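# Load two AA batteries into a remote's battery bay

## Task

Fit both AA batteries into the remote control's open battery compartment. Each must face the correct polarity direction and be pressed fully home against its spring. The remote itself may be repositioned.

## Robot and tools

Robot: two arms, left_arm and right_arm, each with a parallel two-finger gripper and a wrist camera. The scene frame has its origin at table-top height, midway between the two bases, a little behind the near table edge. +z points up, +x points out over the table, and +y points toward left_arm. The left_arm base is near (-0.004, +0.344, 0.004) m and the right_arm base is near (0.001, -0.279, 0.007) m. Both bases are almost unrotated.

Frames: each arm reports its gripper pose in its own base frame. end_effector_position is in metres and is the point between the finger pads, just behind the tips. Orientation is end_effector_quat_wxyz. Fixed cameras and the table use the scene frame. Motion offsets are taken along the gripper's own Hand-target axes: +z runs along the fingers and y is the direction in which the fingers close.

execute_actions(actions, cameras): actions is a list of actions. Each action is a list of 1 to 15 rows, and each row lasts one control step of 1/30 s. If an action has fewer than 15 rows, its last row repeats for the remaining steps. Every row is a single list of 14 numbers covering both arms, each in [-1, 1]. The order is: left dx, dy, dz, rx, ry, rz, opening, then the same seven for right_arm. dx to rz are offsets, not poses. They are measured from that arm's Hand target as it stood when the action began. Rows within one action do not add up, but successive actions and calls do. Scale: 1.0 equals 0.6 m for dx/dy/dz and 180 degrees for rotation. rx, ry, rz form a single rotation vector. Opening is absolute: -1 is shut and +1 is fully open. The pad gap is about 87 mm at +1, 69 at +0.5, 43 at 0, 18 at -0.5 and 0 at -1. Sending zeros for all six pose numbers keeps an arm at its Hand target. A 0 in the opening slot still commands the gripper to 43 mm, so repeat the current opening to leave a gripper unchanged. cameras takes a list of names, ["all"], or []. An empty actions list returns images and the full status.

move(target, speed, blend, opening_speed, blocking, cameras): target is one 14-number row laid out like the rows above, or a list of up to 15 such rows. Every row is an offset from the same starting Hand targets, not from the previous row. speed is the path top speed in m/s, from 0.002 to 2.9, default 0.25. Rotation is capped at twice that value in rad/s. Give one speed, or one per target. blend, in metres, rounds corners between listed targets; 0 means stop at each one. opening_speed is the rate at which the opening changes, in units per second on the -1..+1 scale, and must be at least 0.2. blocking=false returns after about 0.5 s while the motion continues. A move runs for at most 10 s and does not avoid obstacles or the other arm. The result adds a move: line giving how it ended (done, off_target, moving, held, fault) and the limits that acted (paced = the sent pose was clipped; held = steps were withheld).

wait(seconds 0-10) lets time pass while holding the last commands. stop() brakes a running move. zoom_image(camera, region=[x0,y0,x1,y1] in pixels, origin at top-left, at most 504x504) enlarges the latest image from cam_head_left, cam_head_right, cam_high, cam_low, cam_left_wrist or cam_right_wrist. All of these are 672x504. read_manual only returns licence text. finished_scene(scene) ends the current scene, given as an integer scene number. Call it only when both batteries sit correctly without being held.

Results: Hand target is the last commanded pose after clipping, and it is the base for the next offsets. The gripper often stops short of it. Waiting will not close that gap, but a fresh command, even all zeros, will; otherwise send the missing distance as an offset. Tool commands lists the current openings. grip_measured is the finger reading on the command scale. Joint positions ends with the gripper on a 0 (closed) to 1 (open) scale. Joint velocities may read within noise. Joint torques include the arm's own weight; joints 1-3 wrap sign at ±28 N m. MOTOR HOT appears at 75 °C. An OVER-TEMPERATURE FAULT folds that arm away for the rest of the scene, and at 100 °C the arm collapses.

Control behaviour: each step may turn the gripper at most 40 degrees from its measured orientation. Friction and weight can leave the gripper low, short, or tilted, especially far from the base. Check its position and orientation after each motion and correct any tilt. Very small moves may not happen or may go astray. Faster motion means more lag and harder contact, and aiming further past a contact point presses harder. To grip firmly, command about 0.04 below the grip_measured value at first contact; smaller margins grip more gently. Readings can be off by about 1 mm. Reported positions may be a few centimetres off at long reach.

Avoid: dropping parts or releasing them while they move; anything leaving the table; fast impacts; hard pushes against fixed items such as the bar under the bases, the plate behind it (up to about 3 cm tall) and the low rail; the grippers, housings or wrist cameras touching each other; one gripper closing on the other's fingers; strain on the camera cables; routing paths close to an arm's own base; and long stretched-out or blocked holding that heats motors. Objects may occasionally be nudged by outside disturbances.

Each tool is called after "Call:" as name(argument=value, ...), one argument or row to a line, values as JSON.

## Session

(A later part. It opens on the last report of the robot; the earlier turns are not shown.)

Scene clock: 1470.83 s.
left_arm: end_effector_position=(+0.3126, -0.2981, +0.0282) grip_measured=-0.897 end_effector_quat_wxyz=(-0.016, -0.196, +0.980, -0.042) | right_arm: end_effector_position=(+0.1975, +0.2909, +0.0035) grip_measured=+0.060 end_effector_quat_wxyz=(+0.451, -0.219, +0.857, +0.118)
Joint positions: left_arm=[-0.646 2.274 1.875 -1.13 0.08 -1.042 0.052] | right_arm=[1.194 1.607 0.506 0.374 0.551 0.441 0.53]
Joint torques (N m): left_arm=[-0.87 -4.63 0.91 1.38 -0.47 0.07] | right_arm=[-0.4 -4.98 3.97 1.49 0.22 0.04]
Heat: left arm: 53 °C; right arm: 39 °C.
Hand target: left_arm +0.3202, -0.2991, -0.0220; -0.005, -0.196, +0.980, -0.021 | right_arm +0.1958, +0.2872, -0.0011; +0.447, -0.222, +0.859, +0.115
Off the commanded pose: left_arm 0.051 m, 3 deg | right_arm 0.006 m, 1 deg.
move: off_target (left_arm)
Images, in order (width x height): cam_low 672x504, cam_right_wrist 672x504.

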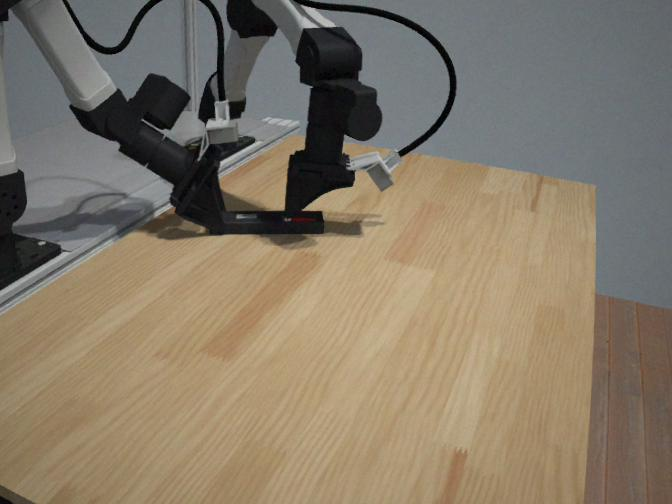

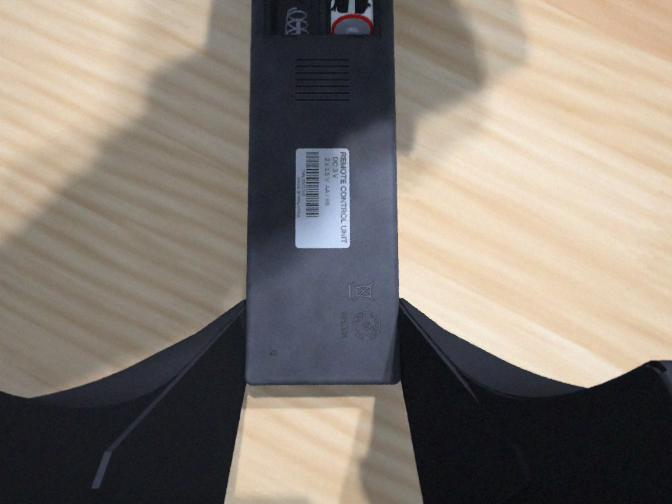

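Call:
move(
  target=[0.0201, -0.0032, -0.0195, 0, 0, 0, -0.9, 0, 0, 0, 0, 0, 0, 0.02],
  speed=0.03,
  cameras=["cam_low", "cam_left_wrist", "cam_right_wrist"],
)

Call:
zoom_image(
  camera="cam_right_wrist",
  region=[300, 0, 400, 50],
)

Call:
zoom_image(
  camera="cam_low",
  region=[270, 195, 330, 240],
)

Scene clock: 1502.03 s.
left_arm: end_effector_position=(+0.3125, -0.2983, +0.0288) grip_measured=-0.897 end_effector_quat_wxyz=(-0.014, -0.199, +0.979, -0.045) | right_arm: end_effector_position=(+0.1975, +0.2909, +0.0035) grip_measured=+0.060 end_effector_quat_wxyz=(+0.451, -0.219, +0.857, +0.118)
Joint positions: left_arm=[-0.646 2.265 1.863 -1.119 0.081 -1.048 0.051] | right_arm=[1.194 1.607 0.506 0.374 0.551 0.441 0.53]
Joint torques (N m): left_arm=[-3.34 -6.35 1.74 1.07 -0.47 -0.12] | right_arm=[-0.39 -4.98 3.97 1.49 0.22 0.04]
Heat: left arm: 51 °C; right arm: 39 °C.
Hand target: left_arm +0.3099, -0.3051, -0.0098; -0.005, -0.196, +0.980, -0.022 | right_arm +0.1958, +0.2872, -0.0011; +0.447, -0.222, +0.859, +0.115
Off the commanded pose: left_arm 0.039 m, 3 deg | right_arm 0.006 m, 1 deg.
move: off_target (left_arm)
Images, in order (width x height): cam_low 672x504, cam_left_wrist 672x504, cam_right_wrist 672x504.

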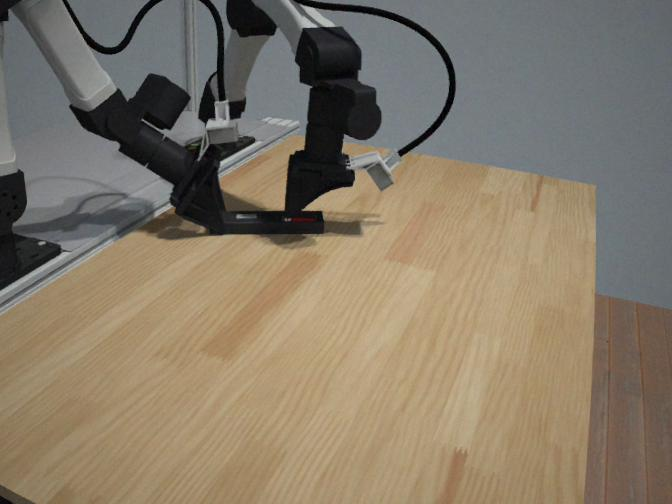

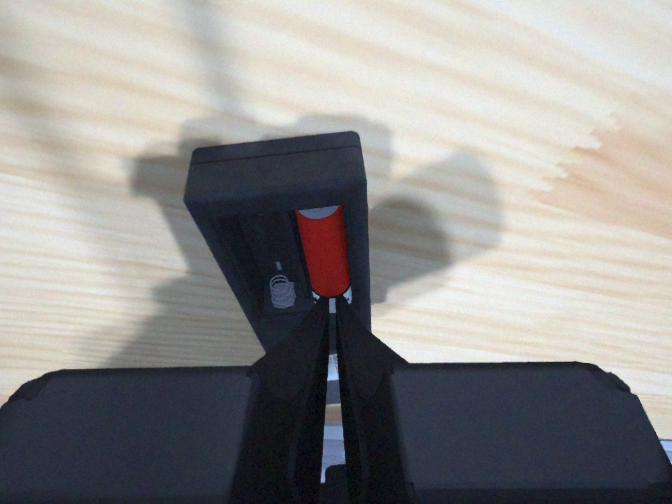

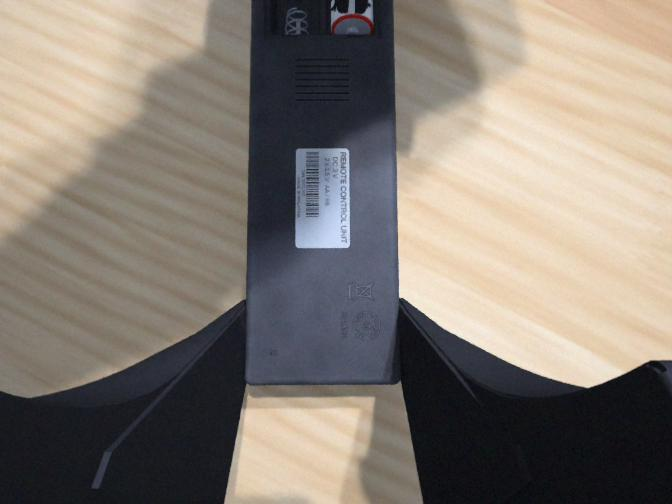

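Scaled by 5.040.

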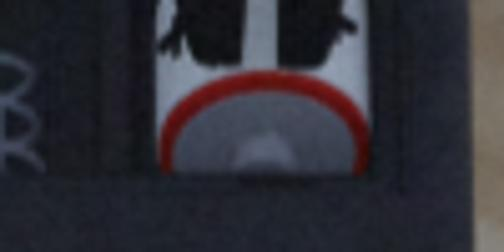

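Scaled by 8.400.

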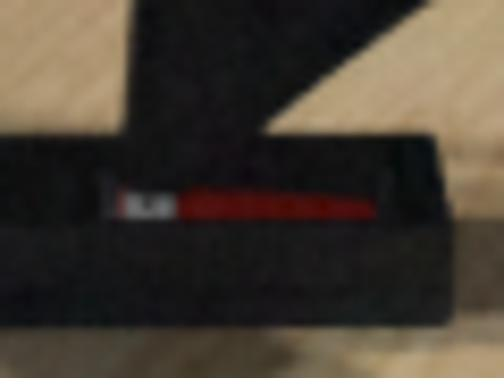

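Call:
move(
  target=[0.0201, -0.0032, 0, 0, 0, 0, -0.9, 0, 0, 0, 0, 0, 0, 0.02],
  speed=0.03,
  cameras=["cam_low", "cam_right_wrist"],
)

Call:
zoom_image(
  camera="cam_right_wrist",
  region=[300, 0, 400, 50],
)

Call:
zoom_image(
  camera="cam_low",
  region=[270, 195, 330, 240],
)

Scene clock: 1505.30 s.
left_arm: end_effector_position=(+0.3117, -0.2988, +0.0291) grip_measured=-0.898 end_effector_quat_wxyz=(+0.005, -0.202, +0.979, -0.038) | right_arm: end_effector_position=(+0.1975, +0.2909, +0.0035) grip_measured=+0.060 end_effector_quat_wxyz=(+0.451, -0.219, +0.857, +0.118)
Joint positions: left_arm=[-0.663 2.246 1.839 -1.1 0.042 -1.072 0.051] | right_arm=[1.194 1.607 0.506 0.374 0.551 0.441 0.53]
Joint torques (N m): left_arm=[-4.19 -6.15 1.2 1.05 -0.1 -0.15] | right_arm=[-0.4 -4.98 3.99 1.49 0.22 0.05]
Heat: left arm: 51 °C; right arm: 39 °C.
Hand target: left_arm +0.2995, -0.3113, -0.0097; -0.006, -0.196, +0.980, -0.021 | right_arm +0.1958, +0.2872, -0.0011; +0.447, -0.222, +0.859, +0.115
Off the commanded pose: left_arm 0.042 m, 2 deg | right_arm 0.006 m, 1 deg.
move: off_target (left_arm)
Images, in order (width x height): cam_low 672x504, cam_right_wrist 672x504.

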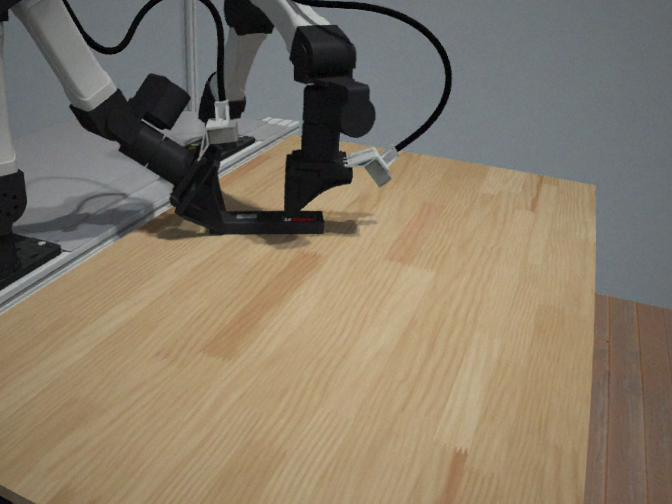

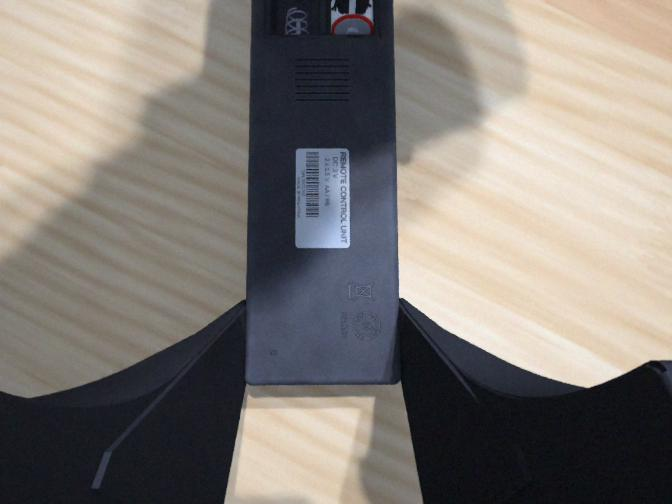

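Scaled by 5.040.

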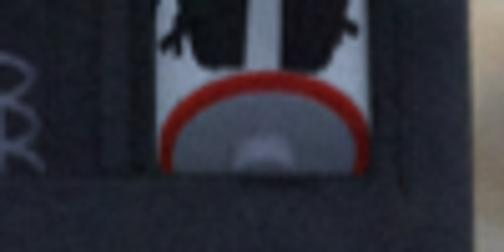

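Scaled by 8.400.

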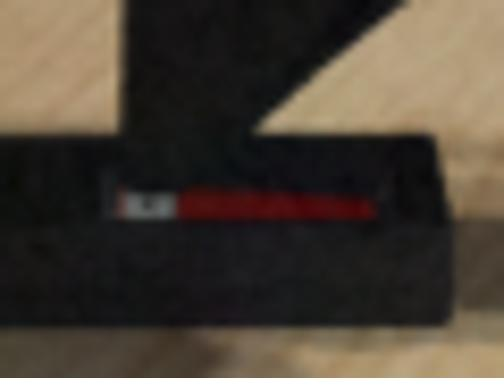

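Call:
move(
  target=[0, 0, -0.1, 0, 0, 0, -0.9, 0, 0, 0, 0, 0, 0, 0.02],
  speed=0.08,
  cameras=["cam_low", "cam_left_wrist", "cam_right_wrist"],
)

Call:
zoom_image(
  camera="cam_right_wrist",
  region=[300, 0, 400, 50],
)

Call:
zoom_image(
  camera="cam_low",
  region=[270, 195, 330, 240],
)

Call:
zoom_image(
  camera="cam_left_wrist",
  region=[220, 160, 420, 360],
)

Scene clock: 1511.10 s.
left_arm: end_effector_position=(+0.2976, -0.3031, +0.0479) grip_measured=-0.899 end_effector_quat_wxyz=(-0.005, -0.192, +0.981, -0.017) | right_arm: end_effector_position=(+0.1975, +0.2909, +0.0035) grip_measured=+0.060 end_effector_quat_wxyz=(+0.451, -0.219, +0.857, +0.118)
Joint positions: left_arm=[-0.696 2.252 1.924 -1.224 0.029 -1.082 0.05] | right_arm=[1.194 1.607 0.506 0.374 0.551 0.441 0.53]
Joint torques (N m): left_arm=[-0.46 -10.71 7.34 0.22 0.04 -0.01] | right_arm=[-0.39 -4.98 3.97 1.48 0.22 0.04]
Heat: left arm: 51 °C; right arm: 39 °C.
Hand target: left_arm +0.2997, -0.3087, +0.0503; -0.006, -0.196, +0.980, -0.022 | right_arm +0.1958, +0.2872, -0.0011; +0.447, -0.222, +0.859, +0.115
Off the commanded pose: left_arm 0.006 m, 1 deg | right_arm 0.006 m, 1 deg.
move: done
Images, in order (width x height): cam_low 672x504, cam_left_wrist 672x504, cam_right_wrist 672x504.

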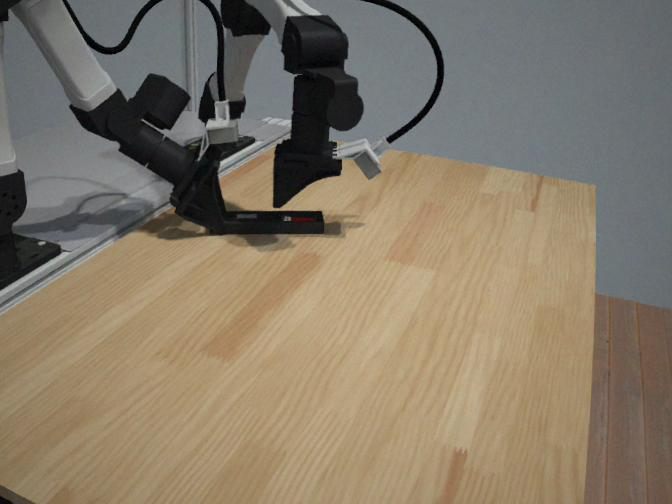

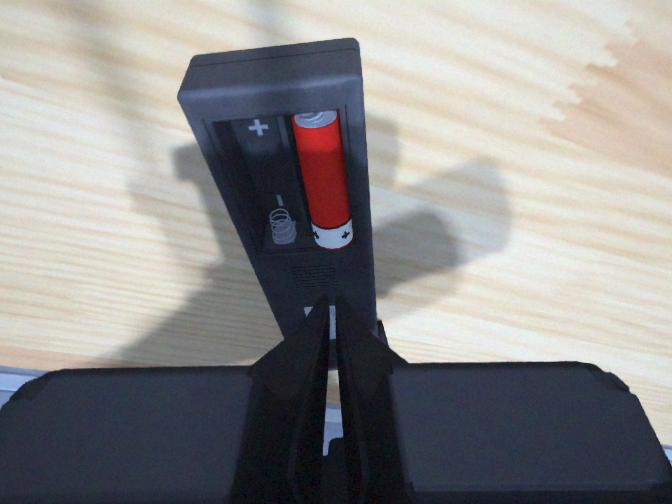

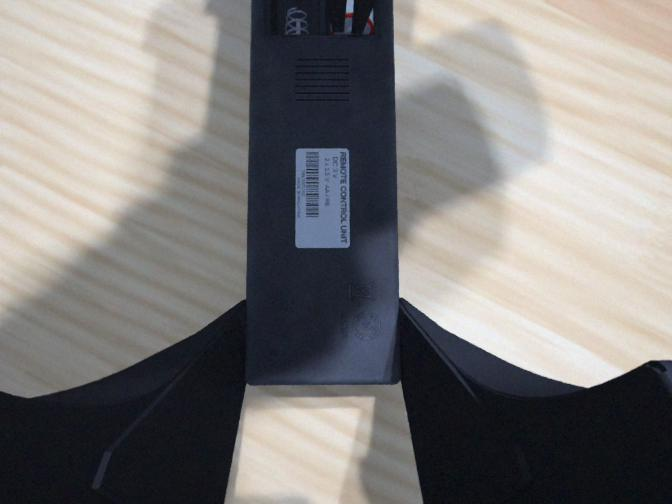

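Scaled by 5.040.

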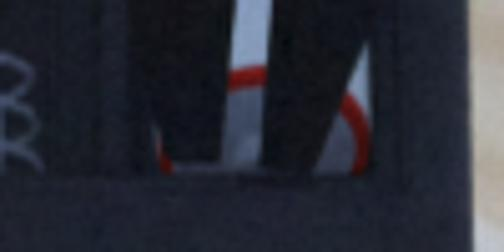

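Scaled by 8.400.

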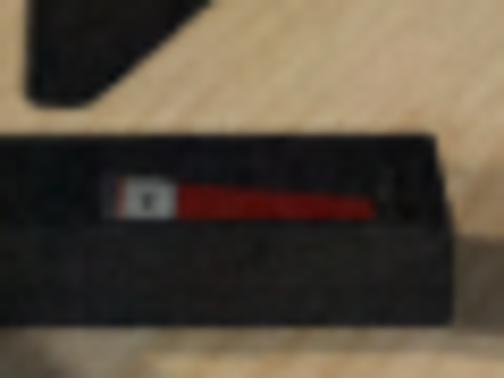

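Scaled by 2.520.

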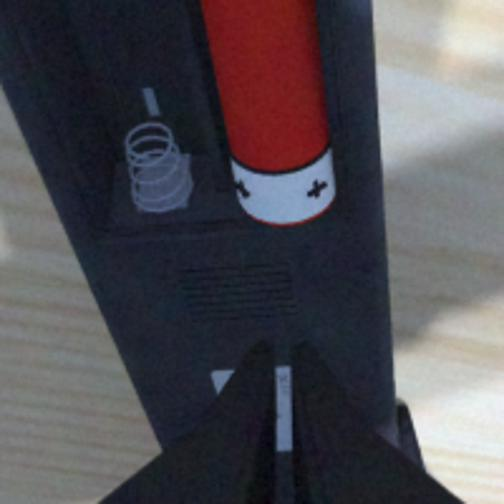

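Call:
zoom_image(
  camera="cam_left_wrist",
  region=[260, 190, 380, 270],
)

Call:
zoom_image(
  camera="cam_left_wrist",
  region=[190, 90, 370, 180],
)

Call:
zoom_image(
  camera="cam_low",
  region=[275, 205, 325, 235],
)

Call:
zoom_image(
  camera="cam_head_left",
  region=[360, 210, 450, 290],
)

Scaled by 4.200.

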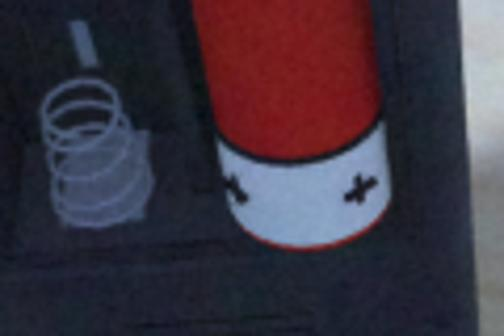

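Scaled by 2.800.

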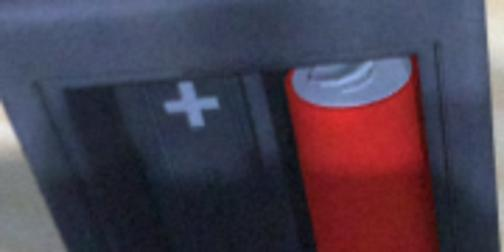

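Scaled by 10.080.

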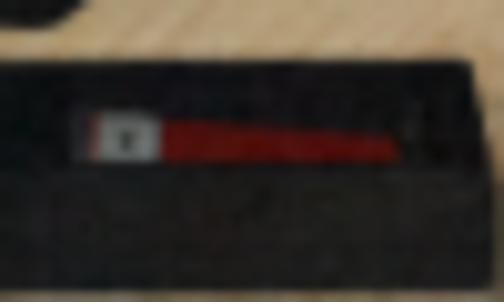

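This scene's latest camera images include none from cam_head_left. They are from: cam_low, cam_left_wrist, cam_right_wrist. cam_head_left's image comes with the result of a call that names it in "cameras".

Call:
move(
  target=[
    [-0.0313, -0.0022, -0.0587, 0, 0, 0, -0.9, 0, 0, 0, 0, 0, 0, 0.02],
    [-0.033, 0.0015, 0.0332, 0, 0, 0, -0.9, 0, 0, 0, 0, 0, 0, 0.02],
  ],
  speed=0.06,
  cameras=["cam_low", "cam_left_wrist", "cam_right_wrist"],
)

Call:
zoom_image(
  camera="cam_right_wrist",
  region=[300, 0, 400, 50],
)

Scene clock: 1566.93 s.
left_arm: end_effector_position=(+0.3134, -0.3009, +0.0358) grip_measured=-0.899 end_effector_quat_wxyz=(-0.004, -0.196, +0.980, -0.018) | right_arm: end_effector_position=(+0.1975, +0.2909, +0.0035) grip_measured=+0.060 end_effector_quat_wxyz=(+0.451, -0.219, +0.857, +0.118)
Joint positions: left_arm=[-0.669 2.302 1.96 -1.207 0.03 -1.064 0.05] | right_arm=[1.194 1.607 0.506 0.374 0.551 0.441 0.53]
Joint torques (N m): left_arm=[0.73 -10.81 5.22 0.43 0.05 0.22] | right_arm=[-0.39 -4.98 3.97 1.49 0.22 0.04]
Heat: left arm: 57 °C; right arm: 39 °C.
Hand target: left_arm +0.3175, -0.3012, +0.0300; -0.005, -0.196, +0.980, -0.022 | right_arm +0.1958, +0.2872, -0.0011; +0.447, -0.222, +0.859, +0.115
Off the commanded pose: left_arm 0.007 m, 0 deg | right_arm 0.006 m, 1 deg.
move: done
Images, in order (width x height): cam_low 672x504, cam_left_wrist 672x504, cam_right_wrist 672x504.

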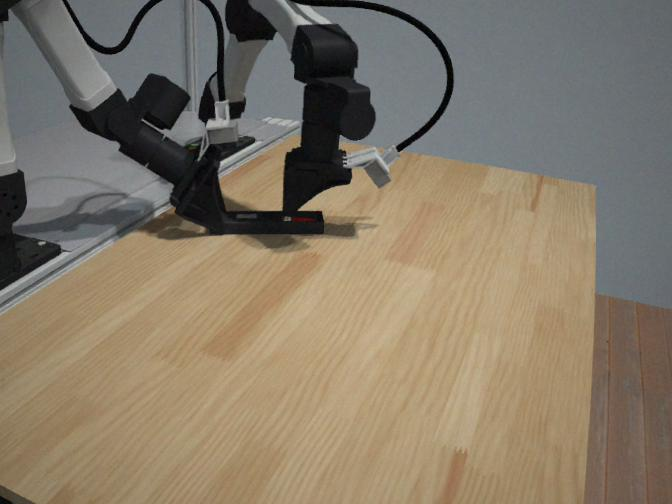

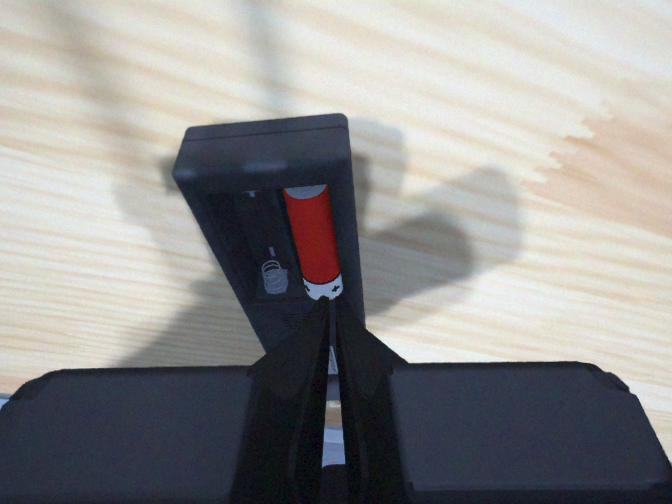

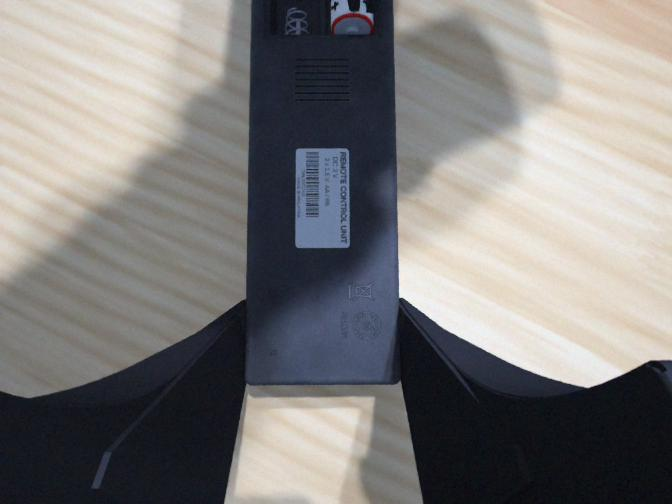

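Scaled by 5.040.

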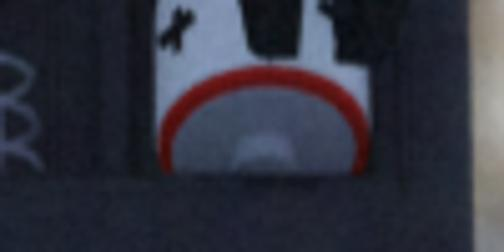

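Call:
move(
  target=[
    [0.0008, 0.011, -0.04, 0, 0, 0, -0.9, 0, 0, 0, 0, 0, 0, 0.02],
    [0.0005, 0.0085, 0.0, 0, 0, 0, -0.9, 0, 0, 0, 0, 0, 0, 0.02],
  ],
  speed=0.06,
  cameras=["cam_low", "cam_right_wrist"],
)

Call:
zoom_image(
  camera="cam_right_wrist",
  region=[300, 0, 400, 50],
)

Scene clock: 1572.87 s.
left_arm: end_effector_position=(+0.3062, -0.2920, +0.0299) grip_measured=-0.900 end_effector_quat_wxyz=(-0.021, -0.196, +0.980, -0.005) | right_arm: end_effector_position=(+0.1975, +0.2909, +0.0035) grip_measured=+0.060 end_effector_quat_wxyz=(+0.451, -0.219, +0.857, +0.118)
Joint positions: left_arm=[-0.66 2.302 1.932 -1.22 0.038 -1.054 0.05] | right_arm=[1.194 1.607 0.506 0.374 0.551 0.441 0.53]
Joint torques (N m): left_arm=[0.36 -12.72 4.64 0.64 -0.04 0.14] | right_arm=[-0.39 -4.97 3.97 1.48 0.22 0.04]
Heat: left arm: 58 °C; right arm: 39 °C.
Hand target: left_arm +0.3153, -0.2965, +0.0299; -0.005, -0.197, +0.980, -0.022 | right_arm +0.1958, +0.2872, -0.0011; +0.447, -0.222, +0.859, +0.115
Off the commanded pose: left_arm 0.010 m, 3 deg | right_arm 0.006 m, 1 deg.
move: off_target (left_arm)
Images, in order (width x height): cam_low 672x504, cam_right_wrist 672x504.

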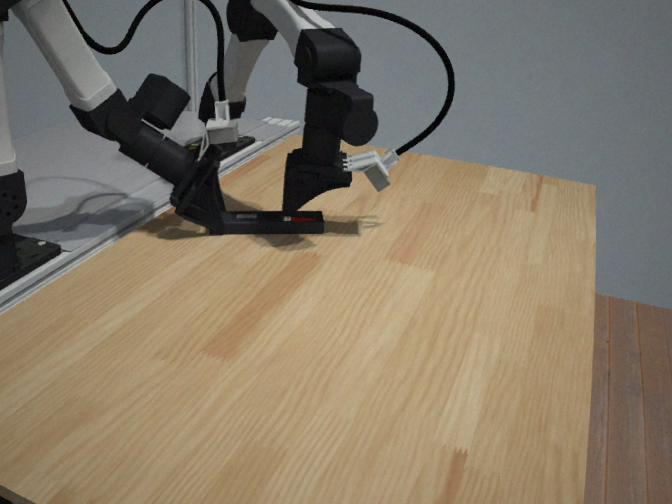

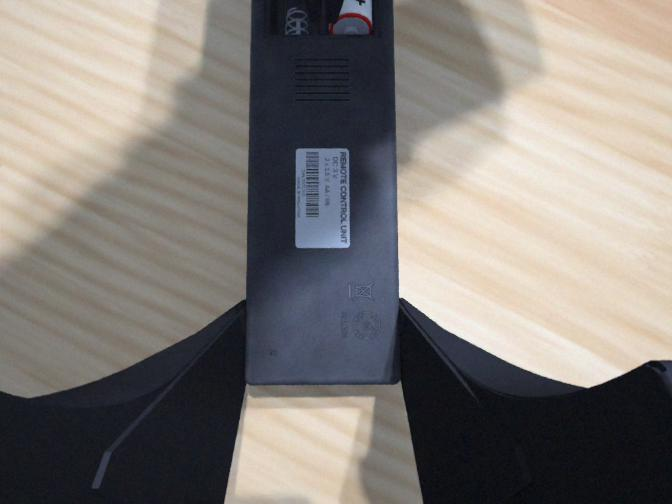

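Scaled by 5.040.

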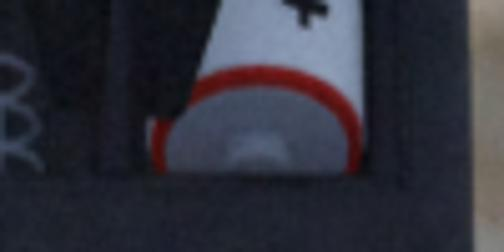

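Call:
move(
  target=[-0.0035, -0.0095, -0.0747, 0, 0, 0, -0.9, 0, 0, 0, 0, 0, 0, 0.02],
  speed=0.08,
  cameras=["cam_low", "cam_left_wrist", "cam_right_wrist"],
)

Call:
zoom_image(
  camera="cam_right_wrist",
  region=[300, 0, 400, 50],
)

Call:
zoom_image(
  camera="cam_left_wrist",
  region=[220, 60, 420, 260],
)

Scene clock: 1584.80 s.
left_arm: end_effector_position=(+0.3145, -0.2984, +0.0716) grip_measured=-0.900 end_effector_quat_wxyz=(-0.009, -0.195, +0.981, -0.018) | right_arm: end_effector_position=(+0.1975, +0.2909, +0.0035) grip_measured=+0.060 end_effector_quat_wxyz=(+0.451, -0.219, +0.857, +0.118)
Joint positions: left_arm=[-0.66 2.302 2.1 -1.354 0.038 -1.053 0.05] | right_arm=[1.194 1.607 0.506 0.374 0.551 0.441 0.53]
Joint torques (N m): left_arm=[0.51 -11.37 7.32 0.2 -0.04 0.17] | right_arm=[-0.38 -4.98 3.97 1.49 0.22 0.05]
Heat: left arm: 60 °C; right arm: 39 °C.
Hand target: left_arm +0.3195, -0.2989, +0.0748; -0.006, -0.197, +0.980, -0.021 | right_arm +0.1958, +0.2872, -0.0011; +0.447, -0.222, +0.859, +0.115
Off the commanded pose: left_arm 0.006 m, 1 deg | right_arm 0.006 m, 1 deg.
move: done
Images, in order (width x height): cam_low 672x504, cam_left_wrist 672x504, cam_right_wrist 672x504.

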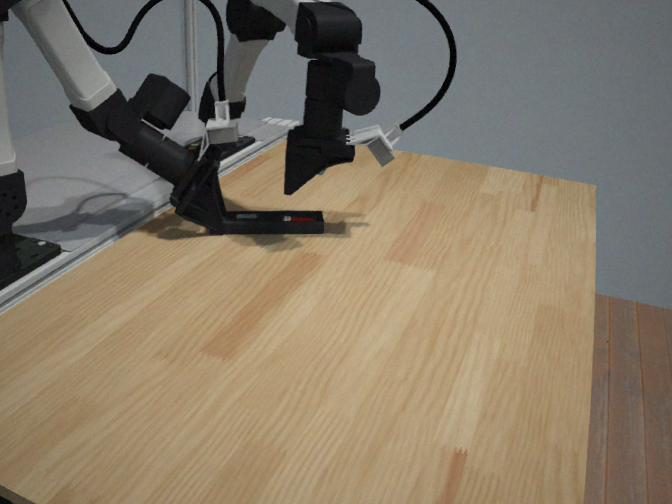

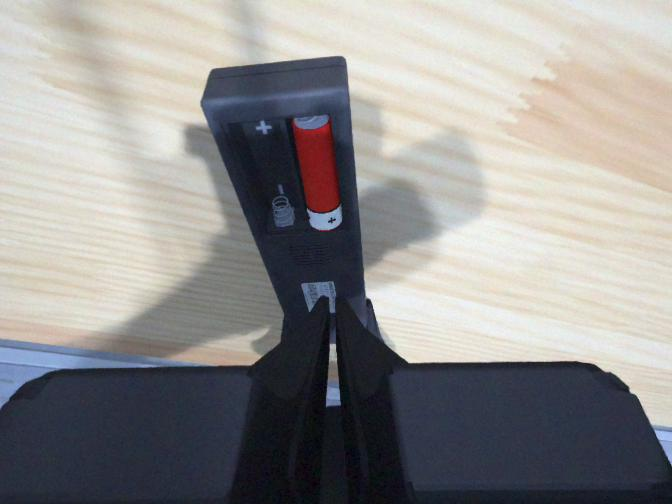

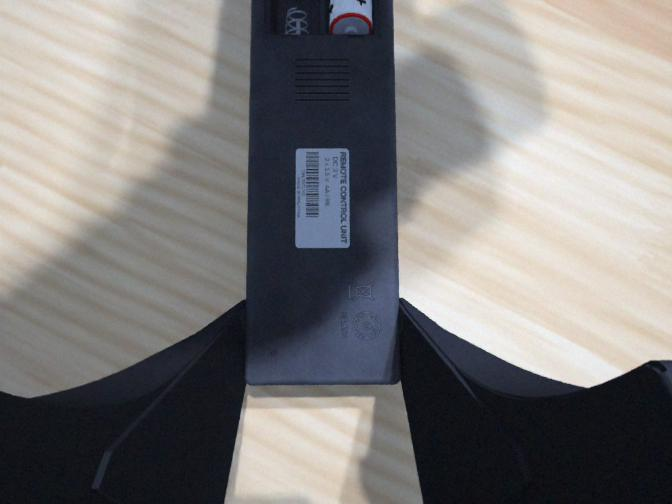

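Scaled by 5.040.

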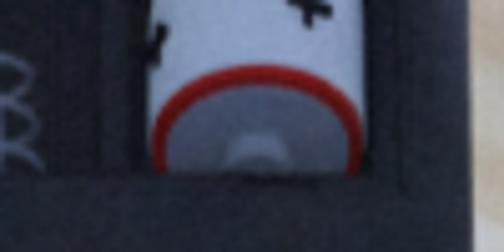

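Scaled by 2.520.

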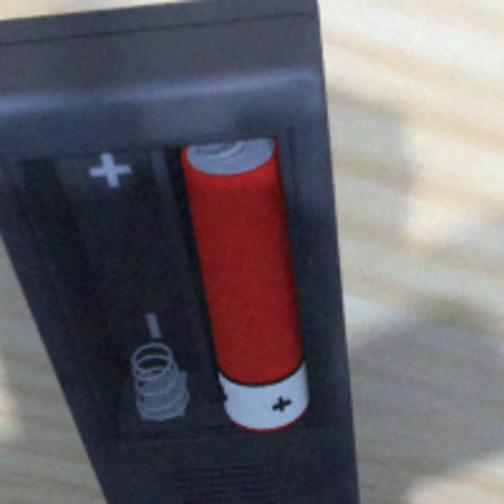

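Call:
move(
  target=[0, 0, 0.0747, 0, 0, 0, -0.9, 0, 0, 0, 0, 0, 0, 0.02],
  speed=0.08,
  cameras=["cam_right_wrist"],
)

Call:
zoom_image(
  camera="cam_right_wrist",
  region=[300, 0, 400, 50],
)

Scene clock: 1597.93 s.
left_arm: end_effector_position=(+0.3158, -0.2995, +0.0353) grip_measured=-0.900 end_effector_quat_wxyz=(-0.008, -0.195, +0.981, -0.020) | right_arm: end_effector_position=(+0.1975, +0.2909, +0.0035) grip_measured=+0.060 end_effector_quat_wxyz=(+0.451, -0.219, +0.857, +0.118)
Joint positions: left_arm=[-0.66 2.31 1.97 -1.212 0.038 -1.053 0.05] | right_arm=[1.194 1.607 0.506 0.374 0.551 0.441 0.53]
Joint torques (N m): left_arm=[0.12 -10.95 5.26 0.46 -0.04 0.12] | right_arm=[-0.4 -4.97 3.97 1.48 0.22 0.04]
Heat: left arm: 61 °C; right arm: 39 °C.
Hand target: left_arm +0.3195, -0.3010, +0.0300; -0.005, -0.197, +0.980, -0.021 | right_arm +0.1958, +0.2872, -0.0011; +0.447, -0.222, +0.859, +0.115
Off the commanded pose: left_arm 0.007 m, 0 deg | right_arm 0.006 m, 1 deg.
move: done
Images, in order (width x height): cam_right_wrist 672x504.

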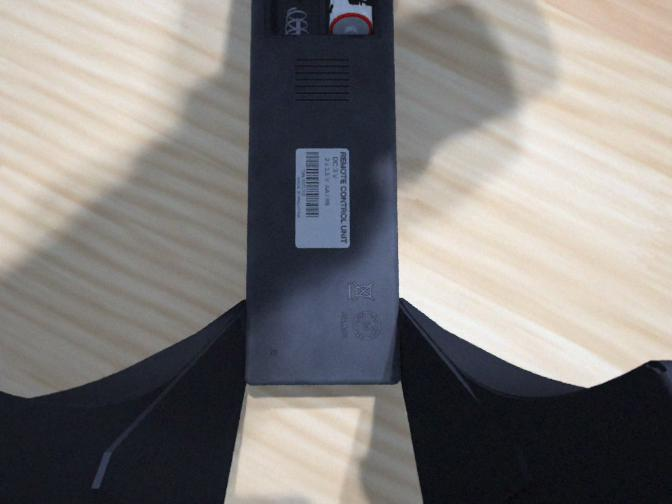

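Scaled by 5.040.

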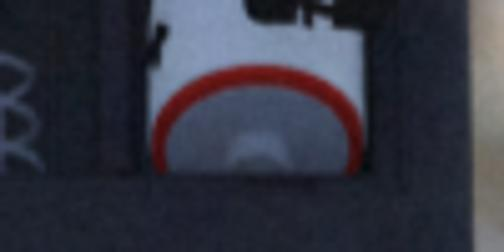

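Call:
move(
  target=[
    [0.0086, 0.0014, -0.0745, 0, 0, 0, -0.9, 0, 0, 0, 0, 0, 0, 0.02],
    [0.0072, 0.0043, 0.0, 0, 0, 0, -0.9, 0, 0, 0, 0, 0, 0, 0.02],
  ],
  speed=0.08,
  cameras=["cam_right_wrist"],
)

Call:
zoom_image(
  camera="cam_right_wrist",
  region=[300, 0, 400, 50],
)

Scene clock: 1608.23 s.
left_arm: end_effector_position=(+0.3047, -0.2914, +0.0291) grip_measured=-0.900 end_effector_quat_wxyz=(-0.026, -0.195, +0.980, -0.001) | right_arm: end_effector_position=(+0.1975, +0.2909, +0.0035) grip_measured=+0.060 end_effector_quat_wxyz=(+0.451, -0.219, +0.857, +0.118)
Joint positions: left_arm=[-0.66 2.31 1.94 -1.234 0.041 -1.053 0.05] | right_arm=[1.194 1.607 0.506 0.374 0.551 0.441 0.53]
Joint torques (N m): left_arm=[-0.44 -12.86 4.94 0.69 -0.08 0.06] | right_arm=[-0.4 -4.98 3.97 1.48 0.22 0.04]
Heat: left arm: 59 °C; right arm: 39 °C.
Hand target: left_arm +0.3145, -0.3003, +0.0300; -0.005, -0.196, +0.980, -0.022 | right_arm +0.1958, +0.2872, -0.0011; +0.447, -0.222, +0.859, +0.115
Off the commanded pose: left_arm 0.013 m, 3 deg | right_arm 0.006 m, 1 deg.
move: off_target (left_arm)
Images, in order (width x height): cam_right_wrist 672x504.

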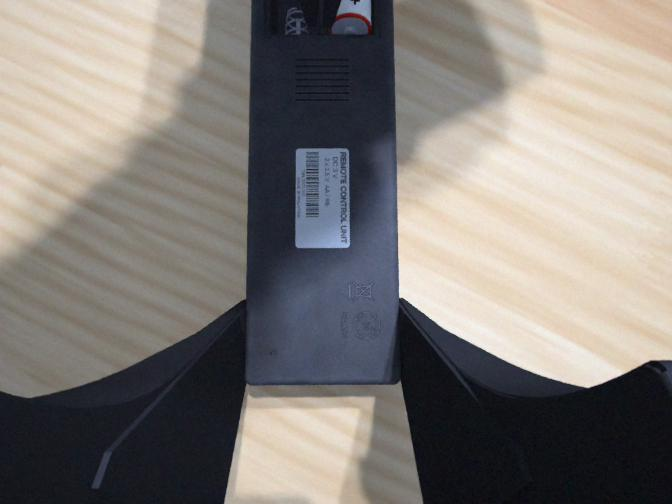

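Scaled by 5.040.

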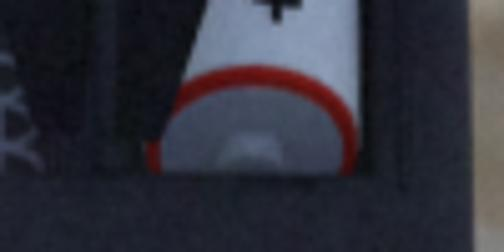

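Call:
move(
  target=[
    [0.0146, 0.0282, -0.1174, 0, 0, 0, -0.9, 0, 0, 0, 0, 0, 0, 0.02],
    [0.0542, 0.1064, -0.1531, 0, 0, 0, -0.9, 0, 0, 0, 0, 0, 0, 0.02],
    [-0.0017, -0.0043, -0.0498, 0, 0, 0, -0.9, 0, 0, 0, 0, 0, 0, 0.02],
    [-0.0026, -0.0024, 0.0, 0, 0, 0, -0.9, 0, 0, 0, 0, 0, 0, 0.02],
  ],
  speed=[0.08, 0.12, 0.1, 0.05],
  blend=[0.02, 0.02, 0, 0],
  cameras=["cam_right_wrist", "cam_left_wrist"],
)

Call:
zoom_image(
  camera="cam_right_wrist",
  region=[300, 0, 400, 50],
)

Scene clock: 1626.67 s.
left_arm: end_effector_position=(+0.3137, -0.2984, +0.0355) grip_measured=-0.900 end_effector_quat_wxyz=(-0.009, -0.195, +0.981, -0.021) | right_arm: end_effector_position=(+0.1975, +0.2909, +0.0035) grip_measured=+0.060 end_effector_quat_wxyz=(+0.451, -0.219, +0.857, +0.118)
Joint positions: left_arm=[-0.66 2.298 1.952 -1.204 0.041 -1.053 0.05] | right_arm=[1.194 1.607 0.506 0.374 0.551 0.441 0.53]
Joint torques (N m): left_arm=[-0.28 -10.89 5.24 0.45 -0.06 0.08] | right_arm=[-0.39 -4.98 3.97 1.49 0.22 0.04]
Heat: left arm: 60 °C; right arm: 39 °C.
Hand target: left_arm +0.3165, -0.3010, +0.0299; -0.006, -0.196, +0.980, -0.021 | right_arm +0.1958, +0.2872, -0.0011; +0.447, -0.222, +0.859, +0.115
Off the commanded pose: left_arm 0.007 m, 0 deg | right_arm 0.006 m, 1 deg.
move: done
Images, in order (width x height): cam_left_wrist 672x504, cam_right_wrist 672x504.

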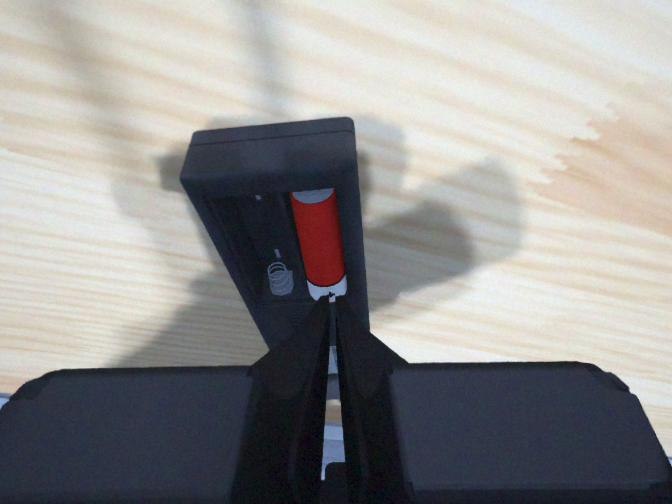

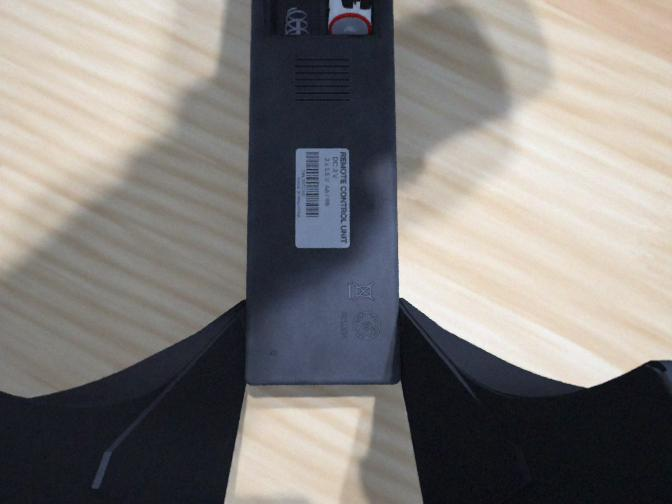

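Scaled by 5.040.

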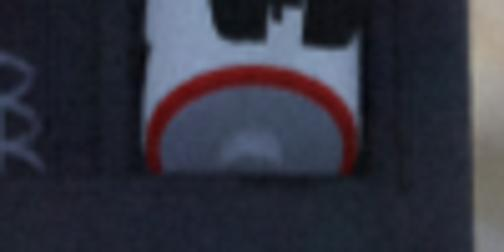

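Call:
move(
  target=[0, 0, 0.06, 0, 0, 0, -0.9, 0, 0, 0, 0, 0, 0, 0.02],
  speed=0.03,
  cameras=["cam_right_wrist"],
)

Call:
zoom_image(
  camera="cam_right_wrist",
  region=[300, 0, 400, 50],
)

Scene clock: 1632.57 s.
left_arm: end_effector_position=(+0.3108, -0.2983, +0.0293) grip_measured=-0.900 end_effector_quat_wxyz=(-0.014, -0.196, +0.980, -0.028) | right_arm: end_effector_position=(+0.1975, +0.2909, +0.0035) grip_measured=+0.060 end_effector_quat_wxyz=(+0.451, -0.219, +0.857, +0.118)
Joint positions: left_arm=[-0.657 2.286 1.902 -1.162 0.058 -1.053 0.05] | right_arm=[1.194 1.607 0.506 0.374 0.551 0.441 0.53]
Joint torques (N m): left_arm=[-0.9 -7.16 1.65 1.18 -0.24 0.06] | right_arm=[-0.39 -4.98 3.97 1.49 0.22 0.04]
Heat: left arm: 59 °C; right arm: 39 °C.
Hand target: left_arm +0.3163, -0.3027, -0.0060; -0.006, -0.196, +0.980, -0.022 | right_arm +0.1958, +0.2872, -0.0011; +0.447, -0.222, +0.859, +0.115
Off the commanded pose: left_arm 0.036 m, 1 deg | right_arm 0.006 m, 1 deg.
move: off_target (left_arm)
Images, in order (width x height): cam_right_wrist 672x504.

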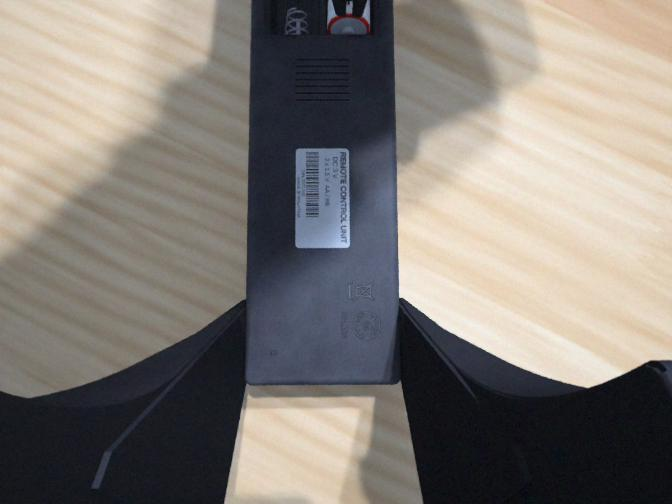

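Scaled by 5.040.

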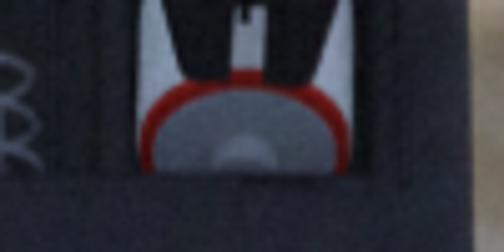

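Call:
move(
  target=[0, 0, 0.03, 0, 0, 0, -0.9, 0, 0, 0, 0, 0, 0, 0.02],
  speed=0.03,
  cameras=["cam_right_wrist"],
)

Call:
zoom_image(
  camera="cam_right_wrist",
  region=[300, 0, 400, 50],
)

Scene clock: 1636.83 s.
left_arm: end_effector_position=(+0.3114, -0.2988, +0.0254) grip_measured=-0.900 end_effector_quat_wxyz=(-0.010, -0.197, +0.980, -0.036) | right_arm: end_effector_position=(+0.1975, +0.2909, +0.0035) grip_measured=+0.060 end_effector_quat_wxyz=(+0.451, -0.219, +0.857, +0.118)
Joint positions: left_arm=[-0.655 2.274 1.866 -1.122 0.063 -1.053 0.05] | right_arm=[1.194 1.607 0.506 0.374 0.551 0.441 0.53]
Joint torques (N m): left_arm=[-1.21 -4.63 0.83 1.4 -0.3 0.05] | right_arm=[-0.39 -4.97 3.99 1.49 0.22 0.04]
Heat: left arm: 58 °C; right arm: 38 °C.
Hand target: left_arm +0.3163, -0.3035, -0.0239; -0.005, -0.197, +0.980, -0.022 | right_arm +0.1958, +0.2872, -0.0011; +0.447, -0.222, +0.859, +0.115
Off the commanded pose: left_arm 0.050 m, 2 deg | right_arm 0.006 m, 1 deg.
move: off_target (left_arm)
Images, in order (width x height): cam_right_wrist 672x504.

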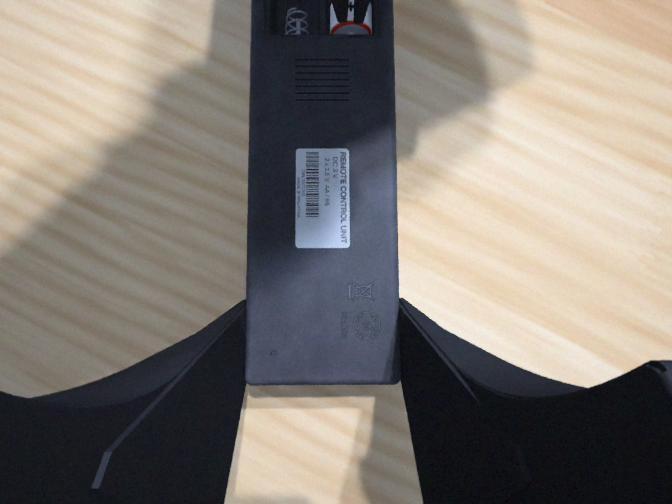

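Scaled by 5.040.

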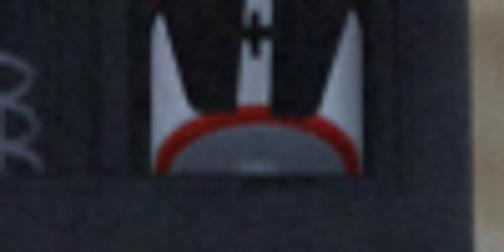

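Call:
move(
  target=[0, 0, 0.01, 0, 0, 0, -0.9, 0, 0, 0, 0, 0, 0, 0.02],
  speed=0.03,
  cameras=["cam_low", "cam_left_wrist", "cam_right_wrist"],
)

Call:
zoom_image(
  camera="cam_right_wrist",
  region=[300, 0, 400, 50],
)

Call:
zoom_image(
  camera="cam_low",
  region=[275, 205, 325, 235],
)

Scene clock: 1641.63 s.
left_arm: end_effector_position=(+0.3113, -0.2988, +0.0254) grip_measured=-0.900 end_effector_quat_wxyz=(-0.007, -0.196, +0.980, -0.040) | right_arm: end_effector_position=(+0.1975, +0.2909, +0.0035) grip_measured=+0.060 end_effector_quat_wxyz=(+0.451, -0.219, +0.857, +0.118)
Joint positions: left_arm=[-0.655 2.264 1.85 -1.107 0.063 -1.053 0.05] | right_arm=[1.194 1.607 0.506 0.374 0.551 0.441 0.53]
Joint torques (N m): left_arm=[-1.22 -3.37 0.75 1.46 -0.29 0.04] | right_arm=[-0.4 -4.98 3.97 1.49 0.22 0.05]
Heat: left arm: 57 °C; right arm: 38 °C.
Hand target: left_arm +0.3163, -0.3038, -0.0300; -0.006, -0.197, +0.980, -0.022 | right_arm +0.1958, +0.2872, -0.0011; +0.447, -0.222, +0.859, +0.115
Off the commanded pose: left_arm 0.056 m, 2 deg | right_arm 0.006 m, 1 deg.
move: off_target (left_arm)
Images, in order (width x height): cam_low 672x504, cam_left_wrist 672x504, cam_right_wrist 672x504.

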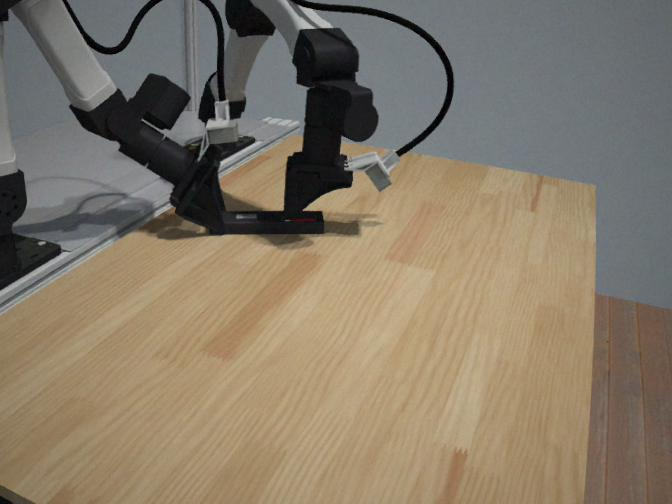

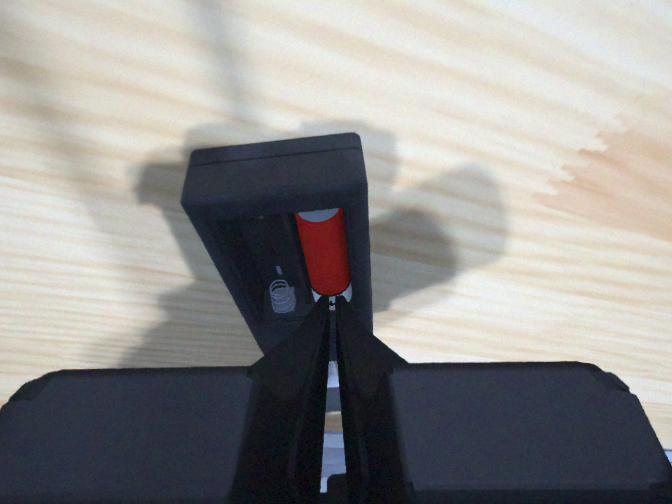

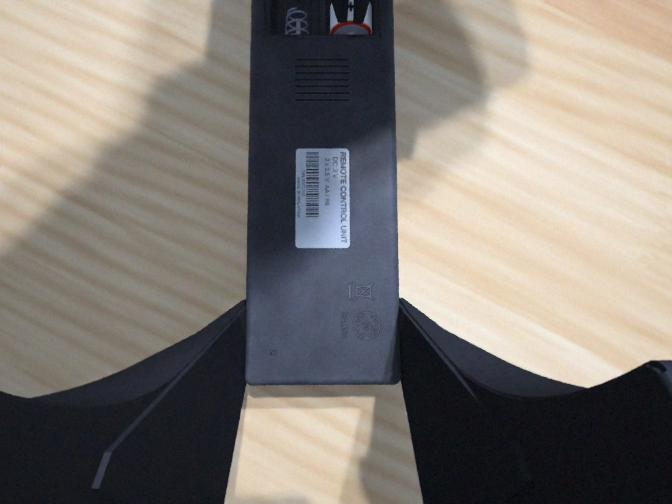

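Scaled by 5.040.

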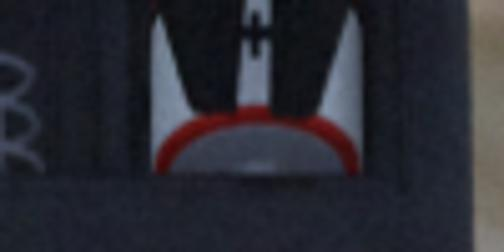

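Scaled by 10.080.

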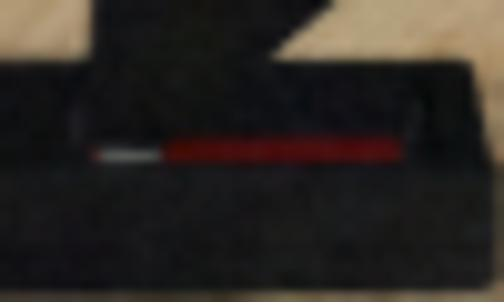

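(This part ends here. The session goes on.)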